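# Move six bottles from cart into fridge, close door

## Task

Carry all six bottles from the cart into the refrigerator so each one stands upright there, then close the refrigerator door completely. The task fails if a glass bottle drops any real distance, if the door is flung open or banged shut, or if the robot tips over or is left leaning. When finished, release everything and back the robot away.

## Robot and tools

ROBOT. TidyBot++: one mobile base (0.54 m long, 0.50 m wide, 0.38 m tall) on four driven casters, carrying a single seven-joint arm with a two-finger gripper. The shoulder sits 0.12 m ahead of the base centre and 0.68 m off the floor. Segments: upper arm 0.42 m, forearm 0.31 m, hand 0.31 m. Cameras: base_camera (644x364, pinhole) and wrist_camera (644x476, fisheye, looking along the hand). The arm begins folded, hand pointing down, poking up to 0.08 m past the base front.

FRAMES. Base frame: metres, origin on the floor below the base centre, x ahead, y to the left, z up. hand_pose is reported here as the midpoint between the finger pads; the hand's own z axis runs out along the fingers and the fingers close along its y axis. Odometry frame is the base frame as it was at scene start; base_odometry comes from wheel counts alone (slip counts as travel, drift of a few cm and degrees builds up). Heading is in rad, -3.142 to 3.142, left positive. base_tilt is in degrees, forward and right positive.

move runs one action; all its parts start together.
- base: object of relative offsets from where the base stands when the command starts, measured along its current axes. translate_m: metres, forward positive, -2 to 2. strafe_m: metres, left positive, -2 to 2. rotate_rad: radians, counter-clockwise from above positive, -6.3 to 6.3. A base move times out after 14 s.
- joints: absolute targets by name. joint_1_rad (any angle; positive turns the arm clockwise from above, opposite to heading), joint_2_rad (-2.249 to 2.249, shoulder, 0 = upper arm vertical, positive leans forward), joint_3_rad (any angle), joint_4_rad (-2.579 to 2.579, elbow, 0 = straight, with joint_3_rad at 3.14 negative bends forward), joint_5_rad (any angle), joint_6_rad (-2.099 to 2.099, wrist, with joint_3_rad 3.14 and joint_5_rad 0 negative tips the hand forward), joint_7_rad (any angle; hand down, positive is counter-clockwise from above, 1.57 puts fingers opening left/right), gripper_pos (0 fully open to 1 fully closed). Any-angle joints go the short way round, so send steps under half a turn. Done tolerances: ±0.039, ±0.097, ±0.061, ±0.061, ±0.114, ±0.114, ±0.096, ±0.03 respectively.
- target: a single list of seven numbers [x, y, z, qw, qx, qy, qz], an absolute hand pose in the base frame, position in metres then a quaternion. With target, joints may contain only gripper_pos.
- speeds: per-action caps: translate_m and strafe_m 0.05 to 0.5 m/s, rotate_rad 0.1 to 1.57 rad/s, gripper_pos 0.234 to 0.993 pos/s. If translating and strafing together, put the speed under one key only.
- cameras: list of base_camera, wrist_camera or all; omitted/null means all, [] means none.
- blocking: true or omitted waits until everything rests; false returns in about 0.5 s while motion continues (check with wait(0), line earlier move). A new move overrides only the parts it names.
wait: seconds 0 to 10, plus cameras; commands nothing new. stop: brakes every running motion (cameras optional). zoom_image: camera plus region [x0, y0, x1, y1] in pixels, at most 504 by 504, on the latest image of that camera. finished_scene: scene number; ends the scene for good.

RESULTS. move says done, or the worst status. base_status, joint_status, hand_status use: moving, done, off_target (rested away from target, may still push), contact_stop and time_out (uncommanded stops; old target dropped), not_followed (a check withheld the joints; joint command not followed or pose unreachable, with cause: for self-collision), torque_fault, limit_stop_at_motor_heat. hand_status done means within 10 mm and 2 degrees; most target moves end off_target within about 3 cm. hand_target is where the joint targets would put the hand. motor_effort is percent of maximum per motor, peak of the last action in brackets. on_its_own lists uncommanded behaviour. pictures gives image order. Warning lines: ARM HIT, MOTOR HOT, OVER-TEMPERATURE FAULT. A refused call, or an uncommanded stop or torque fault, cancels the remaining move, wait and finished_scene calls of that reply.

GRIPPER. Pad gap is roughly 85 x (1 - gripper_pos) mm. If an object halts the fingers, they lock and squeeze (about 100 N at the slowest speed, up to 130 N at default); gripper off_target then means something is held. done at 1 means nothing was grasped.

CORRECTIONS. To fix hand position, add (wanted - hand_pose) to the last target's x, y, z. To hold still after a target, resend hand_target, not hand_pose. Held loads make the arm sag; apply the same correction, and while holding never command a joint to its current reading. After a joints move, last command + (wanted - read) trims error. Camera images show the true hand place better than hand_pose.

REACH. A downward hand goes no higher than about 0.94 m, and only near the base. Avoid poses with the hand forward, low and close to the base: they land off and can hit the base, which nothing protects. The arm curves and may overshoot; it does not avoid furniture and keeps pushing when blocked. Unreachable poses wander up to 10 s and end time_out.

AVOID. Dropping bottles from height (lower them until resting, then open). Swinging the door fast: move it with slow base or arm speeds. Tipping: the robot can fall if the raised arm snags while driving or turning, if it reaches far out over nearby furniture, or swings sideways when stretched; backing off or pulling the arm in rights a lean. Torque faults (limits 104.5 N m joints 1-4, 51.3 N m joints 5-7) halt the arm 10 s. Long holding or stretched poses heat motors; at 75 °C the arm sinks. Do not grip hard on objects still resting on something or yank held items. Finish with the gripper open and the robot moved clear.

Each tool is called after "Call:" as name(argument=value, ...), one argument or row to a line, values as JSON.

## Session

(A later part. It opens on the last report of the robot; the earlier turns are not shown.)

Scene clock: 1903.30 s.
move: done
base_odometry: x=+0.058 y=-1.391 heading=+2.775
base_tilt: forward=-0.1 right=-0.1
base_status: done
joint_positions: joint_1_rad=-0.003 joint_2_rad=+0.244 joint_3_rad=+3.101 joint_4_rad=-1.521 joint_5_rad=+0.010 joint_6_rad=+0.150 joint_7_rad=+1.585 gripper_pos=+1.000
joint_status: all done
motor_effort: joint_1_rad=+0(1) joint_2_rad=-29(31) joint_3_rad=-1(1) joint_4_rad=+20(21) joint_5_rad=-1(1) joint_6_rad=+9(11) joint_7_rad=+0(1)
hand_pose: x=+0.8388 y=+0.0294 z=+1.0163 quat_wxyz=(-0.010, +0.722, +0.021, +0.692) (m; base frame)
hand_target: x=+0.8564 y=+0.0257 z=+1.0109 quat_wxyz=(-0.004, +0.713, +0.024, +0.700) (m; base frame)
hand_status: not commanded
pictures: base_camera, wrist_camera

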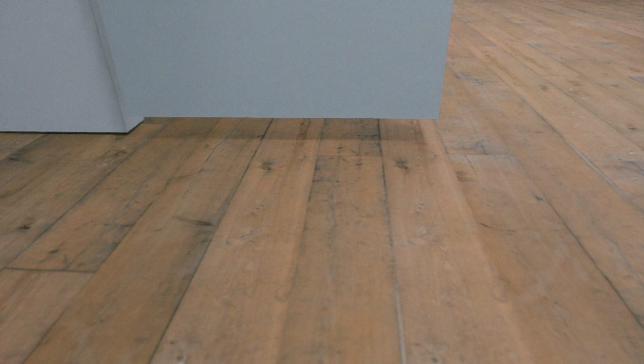

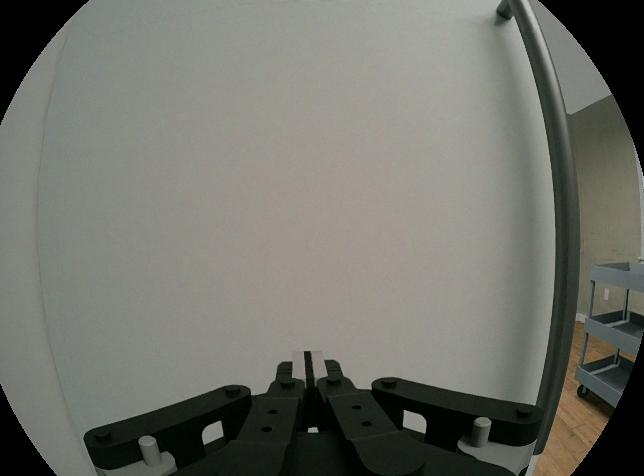

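Call:
move(
  base={"translate_m": 0.11},
  speeds={"translate_m": 0.07},
  cameras=["base_camera", "wrist_camera"],
)

Scene clock: 1911.20 s.
move: done
base_odometry: x=-0.045 y=-1.351 heading=+2.774
base_tilt: forward=-0.1 right=-0.1
base_status: done
joint_positions: joint_1_rad=-0.003 joint_2_rad=+0.248 joint_3_rad=+3.101 joint_4_rad=-1.519 joint_5_rad=+0.010 joint_6_rad=+0.153 joint_7_rad=+1.585 gripper_pos=+1.000
joint_status: not commanded
motor_effort: joint_1_rad=-1(2) joint_2_rad=-29(32) joint_3_rad=-1(2) joint_4_rad=+20(20) joint_5_rad=-1(1) joint_6_rad=+9(11) joint_7_rad=+0(1)
hand_pose: x=+0.8406 y=+0.0294 z=+1.0153 quat_wxyz=(-0.010, +0.722, +0.021, +0.692) (m; base frame)
hand_target: x=+0.8564 y=+0.0257 z=+1.0109 quat_wxyz=(-0.004, +0.713, +0.024, +0.700) (m; base frame)
hand_status: not commanded
pictures: base_camera, wrist_camera

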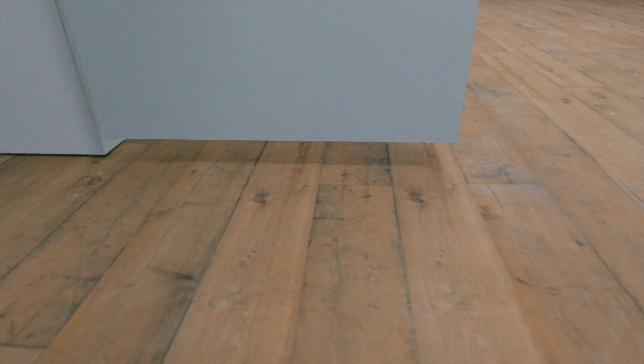

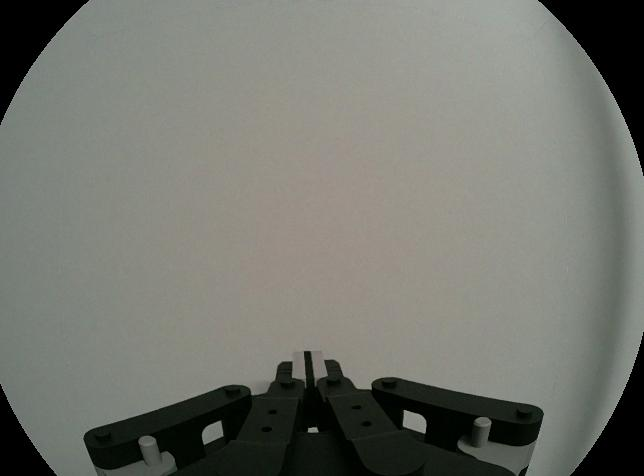

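Call:
move(
  base={"translate_m": 0.06},
  speeds={"translate_m": 0.07},
  cameras=["base_camera", "wrist_camera"],
)

Scene clock: 1923.73 s.
move: done
base_odometry: x=-0.101 y=-1.330 heading=+2.773
base_tilt: forward=-0.1 right=-0.1
base_status: done
joint_positions: joint_1_rad=-0.001 joint_2_rad=+0.252 joint_3_rad=+3.101 joint_4_rad=-1.512 joint_5_rad=+0.010 joint_6_rad=+0.164 joint_7_rad=+1.585 gripper_pos=+1.000
joint_status: not commanded
motor_effort: joint_1_rad=+0(3) joint_2_rad=-29(33) joint_3_rad=-1(3) joint_4_rad=+20(29) joint_5_rad=-1(1) joint_6_rad=+9(15) joint_7_rad=+0(1)
hand_pose: x=+0.8427 y=+0.0273 z=+1.0199 quat_wxyz=(-0.010, +0.717, +0.020, +0.697) (m; base frame)
hand_target: x=+0.8564 y=+0.0257 z=+1.0109 quat_wxyz=(-0.004, +0.713, +0.024, +0.700) (m; base frame)
hand_status: not commanded
pictures: base_camera, wrist_camera

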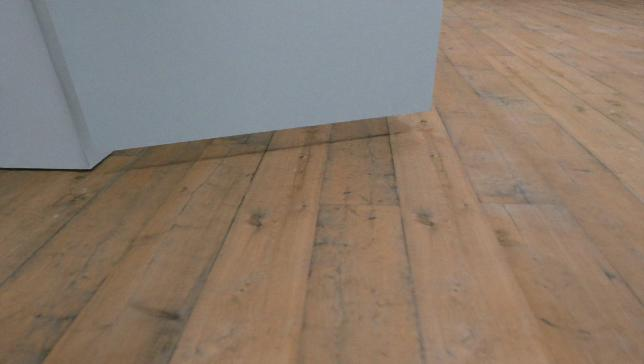

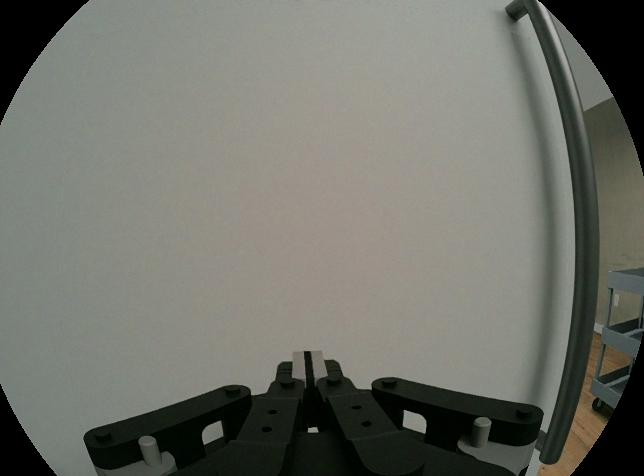

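Call:
wait(
  seconds=0.0,
  cameras=["base_camera", "wrist_camera"],
)

Scene clock: 1927.30 s.
base_odometry: x=-0.101 y=-1.330 heading=+2.773
base_tilt: forward=-0.1 right=-0.1
base_status: done
joint_positions: joint_1_rad=-0.001 joint_2_rad=+0.252 joint_3_rad=+3.101 joint_4_rad=-1.512 joint_5_rad=+0.010 joint_6_rad=+0.164 joint_7_rad=+1.585 gripper_pos=+1.000
joint_status: not commanded
motor_effort: joint_1_rad=+0(3) joint_2_rad=-29(33) joint_3_rad=-1(3) joint_4_rad=+20(29) joint_5_rad=-1(1) joint_6_rad=+9(15) joint_7_rad=+0(1)
hand_pose: x=+0.8427 y=+0.0273 z=+1.0199 quat_wxyz=(-0.010, +0.717, +0.020, +0.697) (m; base frame)
hand_target: x=+0.8564 y=+0.0257 z=+1.0109 quat_wxyz=(-0.004, +0.713, +0.024, +0.700) (m; base frame)
hand_status: not commanded
pictures: base_camera, wrist_camera

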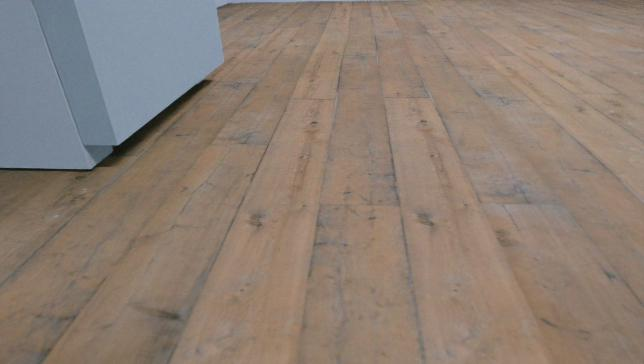

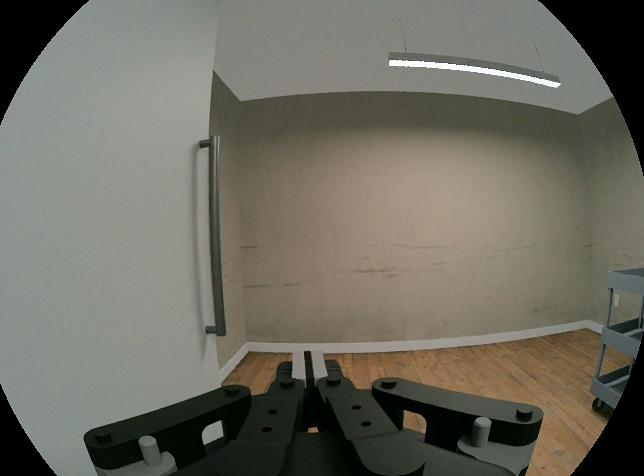

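Call:
move(
  base={"translate_m": 1.24, "strafe_m": -0.75},
  cameras=["base_camera", "wrist_camera"],
)

Call:
move(
  base={"rotate_rad": 1.543},
  speeds={"rotate_rad": 1.2},
  cameras=["base_camera", "wrist_camera"],
)

Scene clock: 1959.83 s.
move: done
base_odometry: x=-0.988 y=-0.184 heading=+2.774
base_tilt: forward=-0.1 right=-0.1
base_status: done
joint_positions: joint_1_rad=+0.000 joint_2_rad=+0.254 joint_3_rad=+3.101 joint_4_rad=-1.512 joint_5_rad=+0.010 joint_6_rad=+0.164 joint_7_rad=+1.585 gripper_pos=+1.000
joint_status: not commanded
motor_effort: joint_1_rad=-1(2) joint_2_rad=-30(33) joint_3_rad=-1(2) joint_4_rad=+20(20) joint_5_rad=-1(1) joint_6_rad=+10(10) joint_7_rad=+0(1)
hand_pose: x=+0.8433 y=+0.0271 z=+1.0185 quat_wxyz=(-0.009, +0.718, +0.020, +0.696) (m; base frame)
hand_target: x=+0.8564 y=+0.0257 z=+1.0109 quat_wxyz=(-0.004, +0.713, +0.024, +0.700) (m; base frame)
hand_status: not commanded
pictures: base_camera, wrist_camera

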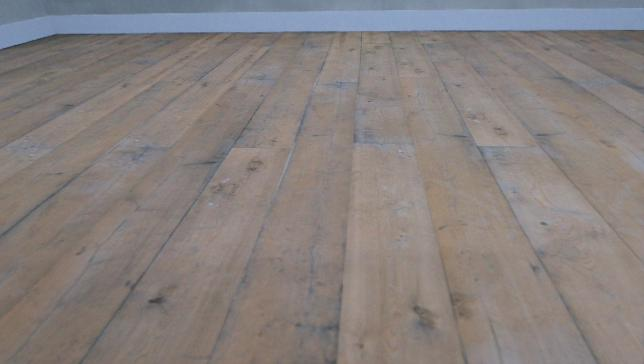

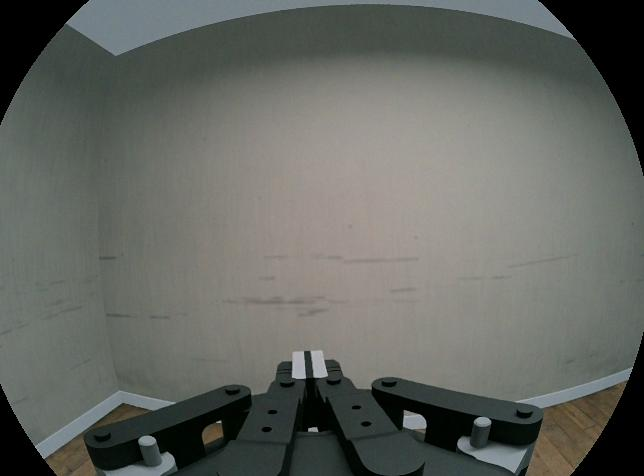

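Scene clock: 1962.37 s.
move: done
base_odometry: x=-0.988 y=-0.184 heading=-1.967
base_tilt: forward=-0.1 right=-0.1
base_status: done
joint_positions: joint_1_rad=-0.004 joint_2_rad=+0.254 joint_3_rad=+3.101 joint_4_rad=-1.512 joint_5_rad=+0.010 joint_6_rad=+0.164 joint_7_rad=+1.585 gripper_pos=+1.000
joint_status: not commanded
motor_effort: joint_1_rad=+0(4) joint_2_rad=-29(32) joint_3_rad=-1(3) joint_4_rad=+20(20) joint_5_rad=-1(1) joint_6_rad=+10(10) joint_7_rad=+0(1)
hand_pose: x=+0.8432 y=+0.0297 z=+1.0185 quat_wxyz=(-0.011, +0.718, +0.021, +0.696) (m; base frame)
hand_target: x=+0.8564 y=+0.0257 z=+1.0109 quat_wxyz=(-0.004, +0.713, +0.024, +0.700) (m; base frame)
hand_status: not commanded
pictures: base_camera, wrist_camera

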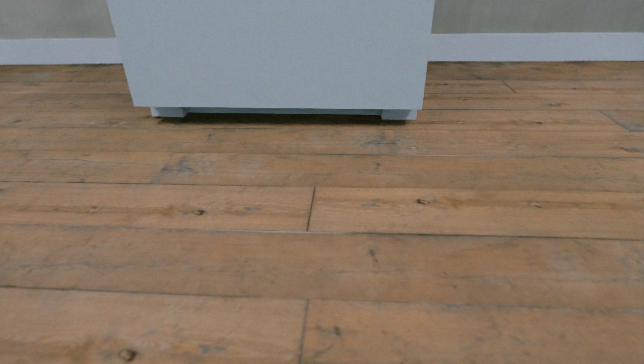

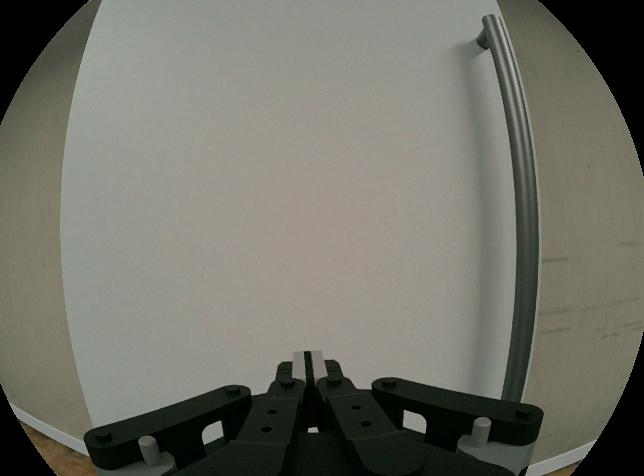

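Call:
zoom_image(
  camera="base_camera",
  region=[110, 60, 450, 140],
)

Scaled by 1.482.

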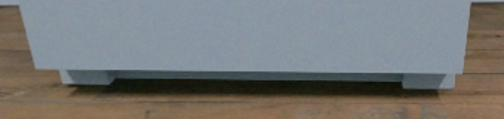

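Call:
move(
  base={"translate_m": 0.115},
  speeds={"translate_m": 0.12},
  cameras=["base_camera"],
)

Call:
move(
  base={"translate_m": 0.02},
  speeds={"translate_m": 0.05},
  cameras=["wrist_camera"],
)

Scene clock: 1992.17 s.
move: done
base_odometry: x=-1.032 y=-0.290 heading=-1.966
base_tilt: forward=-0.1 right=-0.1
base_status: done
joint_positions: joint_1_rad=-0.004 joint_2_rad=+0.256 joint_3_rad=+3.101 joint_4_rad=-1.512 joint_5_rad=+0.010 joint_6_rad=+0.164 joint_7_rad=+1.585 gripper_pos=+1.000
joint_status: not commanded
motor_effort: joint_1_rad=+0(1) joint_2_rad=-29(32) joint_3_rad=-1(1) joint_4_rad=+20(21) joint_5_rad=-1(1) joint_6_rad=+10(10) joint_7_rad=+0(0)
hand_pose: x=+0.8437 y=+0.0296 z=+1.0176 quat_wxyz=(-0.011, +0.718, +0.021, +0.696) (m; base frame)
hand_target: x=+0.8564 y=+0.0257 z=+1.0109 quat_wxyz=(-0.004, +0.713, +0.024, +0.700) (m; base frame)
hand_status: not commanded
pictures: base_camera

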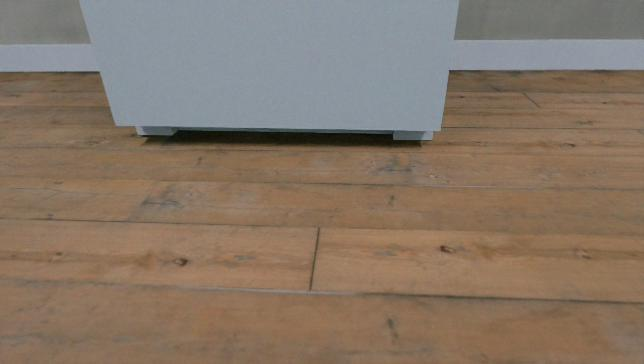

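Scene clock: 1993.03 s.
move: done
base_odometry: x=-1.040 y=-0.309 heading=-1.965
base_tilt: forward=-0.1 right=-0.1
base_status: done
joint_positions: joint_1_rad=-0.004 joint_2_rad=+0.256 joint_3_rad=+3.101 joint_4_rad=-1.512 joint_5_rad=+0.010 joint_6_rad=+0.164 joint_7_rad=+1.585 gripper_pos=+1.000
joint_status: not commanded
motor_effort: joint_1_rad=+0(2) joint_2_rad=-30(33) joint_3_rad=-1(2) joint_4_rad=+20(20) joint_5_rad=-1(1) joint_6_rad=+10(10) joint_7_rad=+0(0)
hand_pose: x=+0.8439 y=+0.0296 z=+1.0173 quat_wxyz=(-0.011, +0.718, +0.021, +0.695) (m; base frame)
hand_target: x=+0.8564 y=+0.0257 z=+1.0109 quat_wxyz=(-0.004, +0.713, +0.024, +0.700) (m; base frame)
hand_status: not commanded
pictures: wrist_camera

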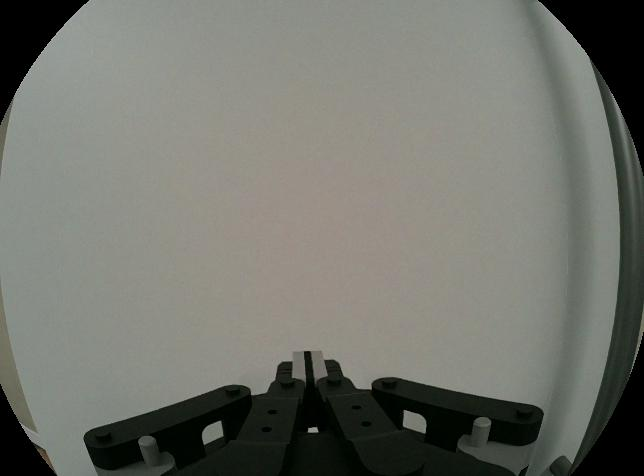

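Call:
move(
  base={"translate_m": 0.015},
  speeds={"translate_m": 0.05},
  cameras=[],
)

Call:
move(
  base={"translate_m": 0.015},
  speeds={"translate_m": 0.05},
  cameras=["base_camera"],
)

Scene clock: 2002.67 s.
move: done
base_odometry: x=-1.046 y=-0.323 heading=-1.964
base_tilt: forward=-0.1 right=-0.1
base_status: done
joint_positions: joint_1_rad=-0.004 joint_2_rad=+0.257 joint_3_rad=+3.101 joint_4_rad=-1.512 joint_5_rad=+0.010 joint_6_rad=+0.164 joint_7_rad=+1.585 gripper_pos=+1.000
joint_status: not commanded
motor_effort: joint_1_rad=+0(1) joint_2_rad=-30(33) joint_3_rad=-1(1) joint_4_rad=+20(20) joint_5_rad=-1(1) joint_6_rad=+10(10) joint_7_rad=+0(1)
hand_pose: x=+0.8440 y=+0.0296 z=+1.0170 quat_wxyz=(-0.011, +0.718, +0.021, +0.695) (m; base frame)
hand_target: x=+0.8564 y=+0.0257 z=+1.0109 quat_wxyz=(-0.004, +0.713, +0.024, +0.700) (m; base frame)
hand_status: not commanded
pictures: none
No camera images: "cameras" was empty.

Scene clock: 2003.43 s.
move: done
base_odometry: x=-1.051 y=-0.337 heading=-1.964
base_tilt: forward=-0.1 right=-0.1
base_status: done
joint_positions: joint_1_rad=-0.004 joint_2_rad=+0.257 joint_3_rad=+3.101 joint_4_rad=-1.512 joint_5_rad=+0.010 joint_6_rad=+0.164 joint_7_rad=+1.585 gripper_pos=+1.000
joint_status: not commanded
motor_effort: joint_1_rad=+0(1) joint_2_rad=-30(33) joint_3_rad=-1(1) joint_4_rad=+20(20) joint_5_rad=-1(1) joint_6_rad=+9(11) joint_7_rad=+0(0)
hand_pose: x=+0.8441 y=+0.0296 z=+1.0167 quat_wxyz=(-0.011, +0.719, +0.021, +0.695) (m; base frame)
hand_target: x=+0.8564 y=+0.0257 z=+1.0109 quat_wxyz=(-0.004, +0.713, +0.024, +0.700) (m; base frame)
hand_status: not commanded
pictures: base_camera

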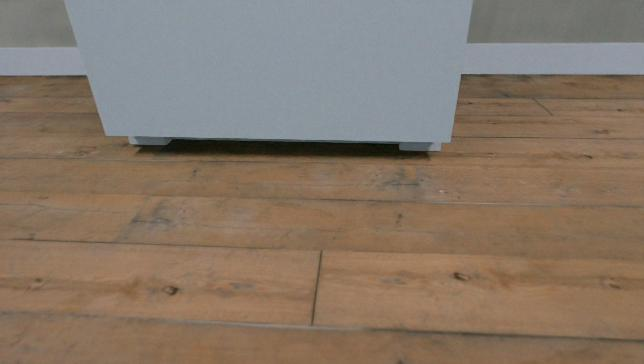

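Call:
move(
  base={"translate_m": 0.015},
  speeds={"translate_m": 0.05},
  cameras=[],
)

Call:
move(
  base={"translate_m": 0.015},
  speeds={"translate_m": 0.05},
  cameras=["base_camera", "wrist_camera"],
)

Scene clock: 2011.97 s.
move: done
base_odometry: x=-1.057 y=-0.350 heading=-1.963
base_tilt: forward=-0.1 right=-0.1
base_status: done
joint_positions: joint_1_rad=-0.004 joint_2_rad=+0.257 joint_3_rad=+3.101 joint_4_rad=-1.512 joint_5_rad=+0.010 joint_6_rad=+0.164 joint_7_rad=+1.585 gripper_pos=+1.000
joint_status: not commanded
motor_effort: joint_1_rad=+0(1) joint_2_rad=-30(33) joint_3_rad=-1(1) joint_4_rad=+20(20) joint_5_rad=-1(1) joint_6_rad=+10(11) joint_7_rad=+0(0)
hand_pose: x=+0.8442 y=+0.0296 z=+1.0165 quat_wxyz=(-0.011, +0.719, +0.021, +0.695) (m; base frame)
hand_target: x=+0.8564 y=+0.0257 z=+1.0109 quat_wxyz=(-0.004, +0.713, +0.024, +0.700) (m; base frame)
hand_status: not commanded
pictures: none
No camera images: "cameras" was empty.

Scene clock: 2012.63 s.
move: done
base_odometry: x=-1.063 y=-0.364 heading=-1.963
base_tilt: forward=-0.1 right=-0.1
base_status: done
joint_positions: joint_1_rad=-0.003 joint_2_rad=+0.235 joint_3_rad=+3.101 joint_4_rad=-1.534 joint_5_rad=+0.010 joint_6_rad=+0.159 joint_7_rad=+1.585 gripper_pos=+1.000
joint_status: not commanded
motor_effort: joint_1_rad=-1(2) joint_2_rad=-20(30) joint_3_rad=+0(1) joint_4_rad=+29(31) joint_5_rad=-1(1) joint_6_rad=+15(18) joint_7_rad=+0(1)
hand_pose: x=+0.8349 y=+0.0294 z=+1.0174 quat_wxyz=(-0.010, +0.720, +0.022, +0.693) (m; base frame)
hand_target: x=+0.8564 y=+0.0257 z=+1.0109 quat_wxyz=(-0.004, +0.713, +0.024, +0.700) (m; base frame)
hand_status: not commanded
pictures: base_camera, wrist_camera

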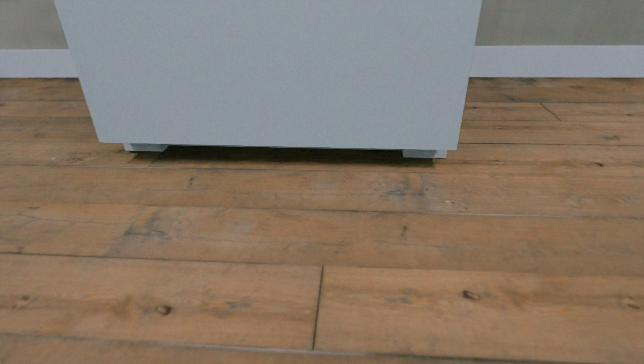

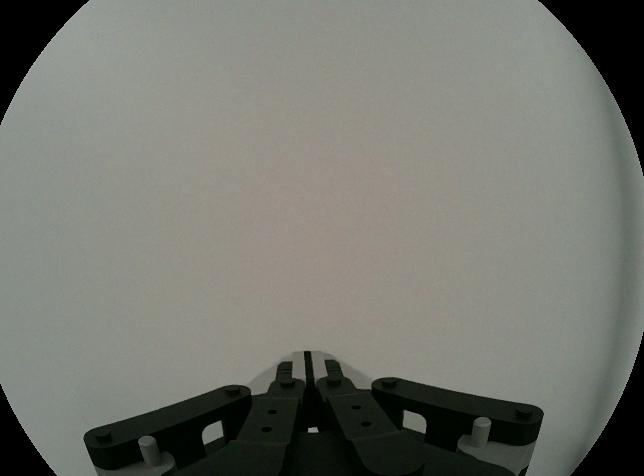

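Call:
move(
  base={"translate_m": 0.012},
  speeds={"translate_m": 0.05},
  cameras=["base_camera"],
)

Call:
move(
  base={"translate_m": -0.05},
  speeds={"translate_m": 0.06},
  cameras=["base_camera"],
)

Call:
move(
  base={"translate_m": -0.27},
  speeds={"translate_m": 0.35},
  cameras=["base_camera", "wrist_camera"],
)

Scene clock: 2022.33 s.
move: done
base_odometry: x=-1.067 y=-0.374 heading=-1.962
base_tilt: forward=-0.2 right=-0.1
base_status: done
joint_positions: joint_1_rad=-0.003 joint_2_rad=+0.209 joint_3_rad=+3.101 joint_4_rad=-1.559 joint_5_rad=+0.010 joint_6_rad=+0.149 joint_7_rad=+1.585 gripper_pos=+1.000
joint_status: not commanded
motor_effort: joint_1_rad=-2(2) joint_2_rad=-14(21) joint_3_rad=-1(1) joint_4_rad=+34(38) joint_5_rad=+0(1) joint_6_rad=+21(23) joint_7_rad=+0(0)
hand_pose: x=+0.8243 y=+0.0289 z=+1.0175 quat_wxyz=(-0.010, +0.723, +0.022, +0.690) (m; base frame)
hand_target: x=+0.8564 y=+0.0257 z=+1.0109 quat_wxyz=(-0.004, +0.713, +0.024, +0.700) (m; base frame)
hand_status: not commanded
pictures: base_camera

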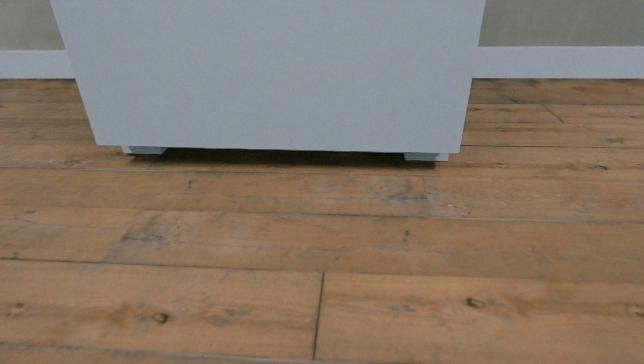

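Scene clock: 2023.67 s.
move: done
base_odometry: x=-1.048 y=-0.328 heading=-1.963
base_tilt: forward=-0.1 right=-0.1
base_status: done
joint_positions: joint_1_rad=-0.003 joint_2_rad=+0.255 joint_3_rad=+3.101 joint_4_rad=-1.506 joint_5_rad=+0.010 joint_6_rad=+0.175 joint_7_rad=+1.585 gripper_pos=+1.000
joint_status: not commanded
motor_effort: joint_1_rad=-1(2) joint_2_rad=-29(31) joint_3_rad=-1(1) joint_4_rad=+20(33) joint_5_rad=-1(1) joint_6_rad=+10(19) joint_7_rad=+0(1)
hand_pose: x=+0.8440 y=+0.0293 z=+1.0247 quat_wxyz=(-0.011, +0.712, +0.021, +0.702) (m; base frame)
hand_target: x=+0.8564 y=+0.0257 z=+1.0109 quat_wxyz=(-0.004, +0.713, +0.024, +0.700) (m; base frame)
hand_status: not commanded
pictures: base_camera

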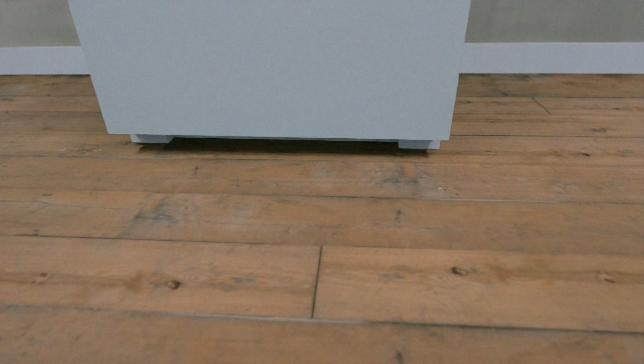

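Scene clock: 2025.57 s.
move: done
base_odometry: x=-0.945 y=-0.078 heading=-1.962
base_tilt: forward=-0.1 right=-0.1
base_status: done
joint_positions: joint_1_rad=-0.003 joint_2_rad=+0.259 joint_3_rad=+3.101 joint_4_rad=-1.506 joint_5_rad=+0.010 joint_6_rad=+0.175 joint_7_rad=+1.585 gripper_pos=+1.000
joint_status: not commanded
motor_effort: joint_1_rad=+0(2) joint_2_rad=-30(34) joint_3_rad=-1(2) joint_4_rad=+20(21) joint_5_rad=-1(1) joint_6_rad=+10(10) joint_7_rad=+0(1)
hand_pose: x=+0.8452 y=+0.0290 z=+1.0221 quat_wxyz=(-0.011, +0.714, +0.021, +0.700) (m; base frame)
hand_target: x=+0.8564 y=+0.0257 z=+1.0109 quat_wxyz=(-0.004, +0.713, +0.024, +0.700) (m; base frame)
hand_status: not commanded
pictures: base_camera, wrist_camera

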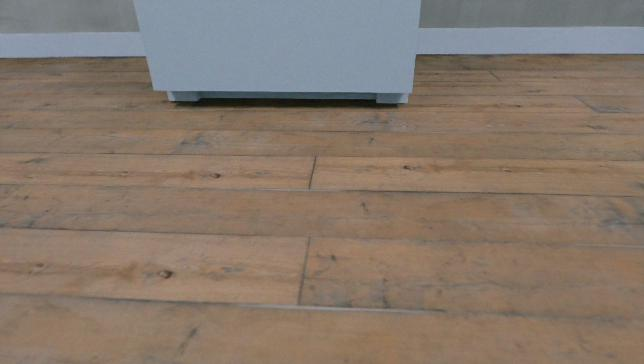

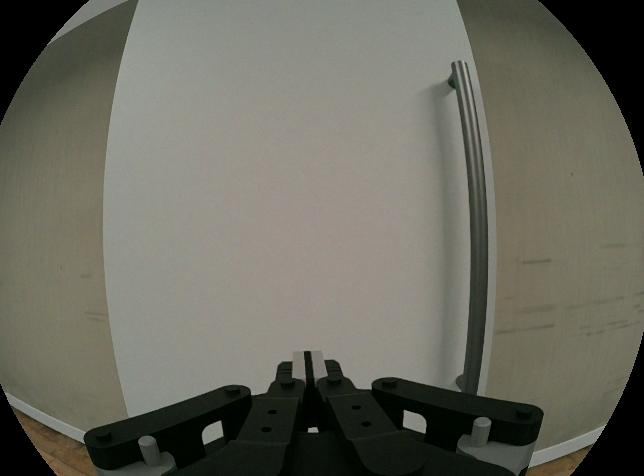

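Call:
move(
)

Scene clock: 2031.57 s.
base_odometry: x=-0.945 y=-0.078 heading=-1.962
base_tilt: forward=-0.1 right=-0.1
base_status: done
joint_positions: joint_1_rad=-0.003 joint_2_rad=+0.259 joint_3_rad=+3.101 joint_4_rad=-1.506 joint_5_rad=+0.010 joint_6_rad=+0.175 joint_7_rad=+1.585 gripper_pos=+1.000
joint_status: not commanded
motor_effort: joint_1_rad=+0(2) joint_2_rad=-30(34) joint_3_rad=-1(2) joint_4_rad=+20(21) joint_5_rad=-1(1) joint_6_rad=+9(10) joint_7_rad=+0(1)
hand_pose: x=+0.8452 y=+0.0290 z=+1.0221 quat_wxyz=(-0.011, +0.714, +0.021, +0.700) (m; base frame)
hand_target: x=+0.8564 y=+0.0257 z=+1.0109 quat_wxyz=(-0.004, +0.713, +0.024, +0.700) (m; base frame)
hand_status: not commanded
pictures: base_camera, wrist_camera

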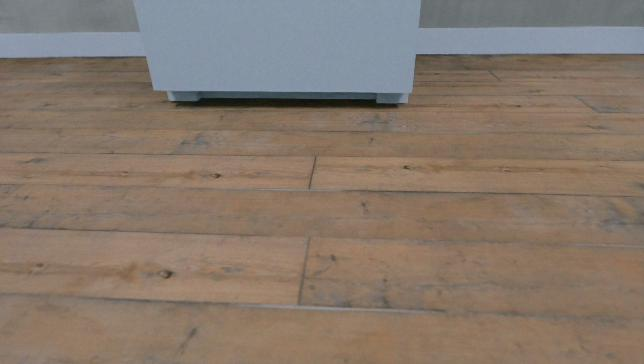

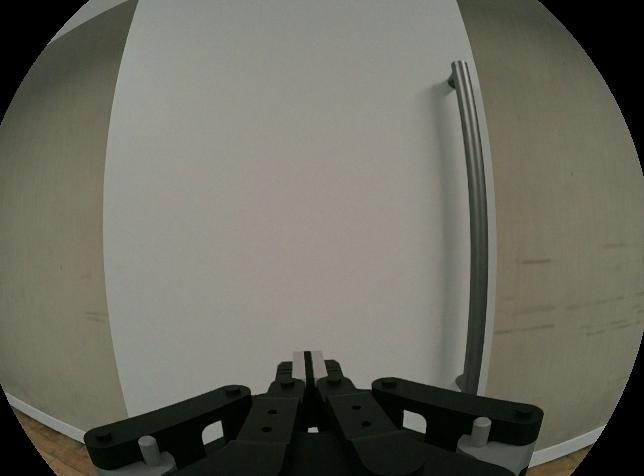

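Call:
finished_scene(
  scene=2,
)

The scene is finished: the task was done.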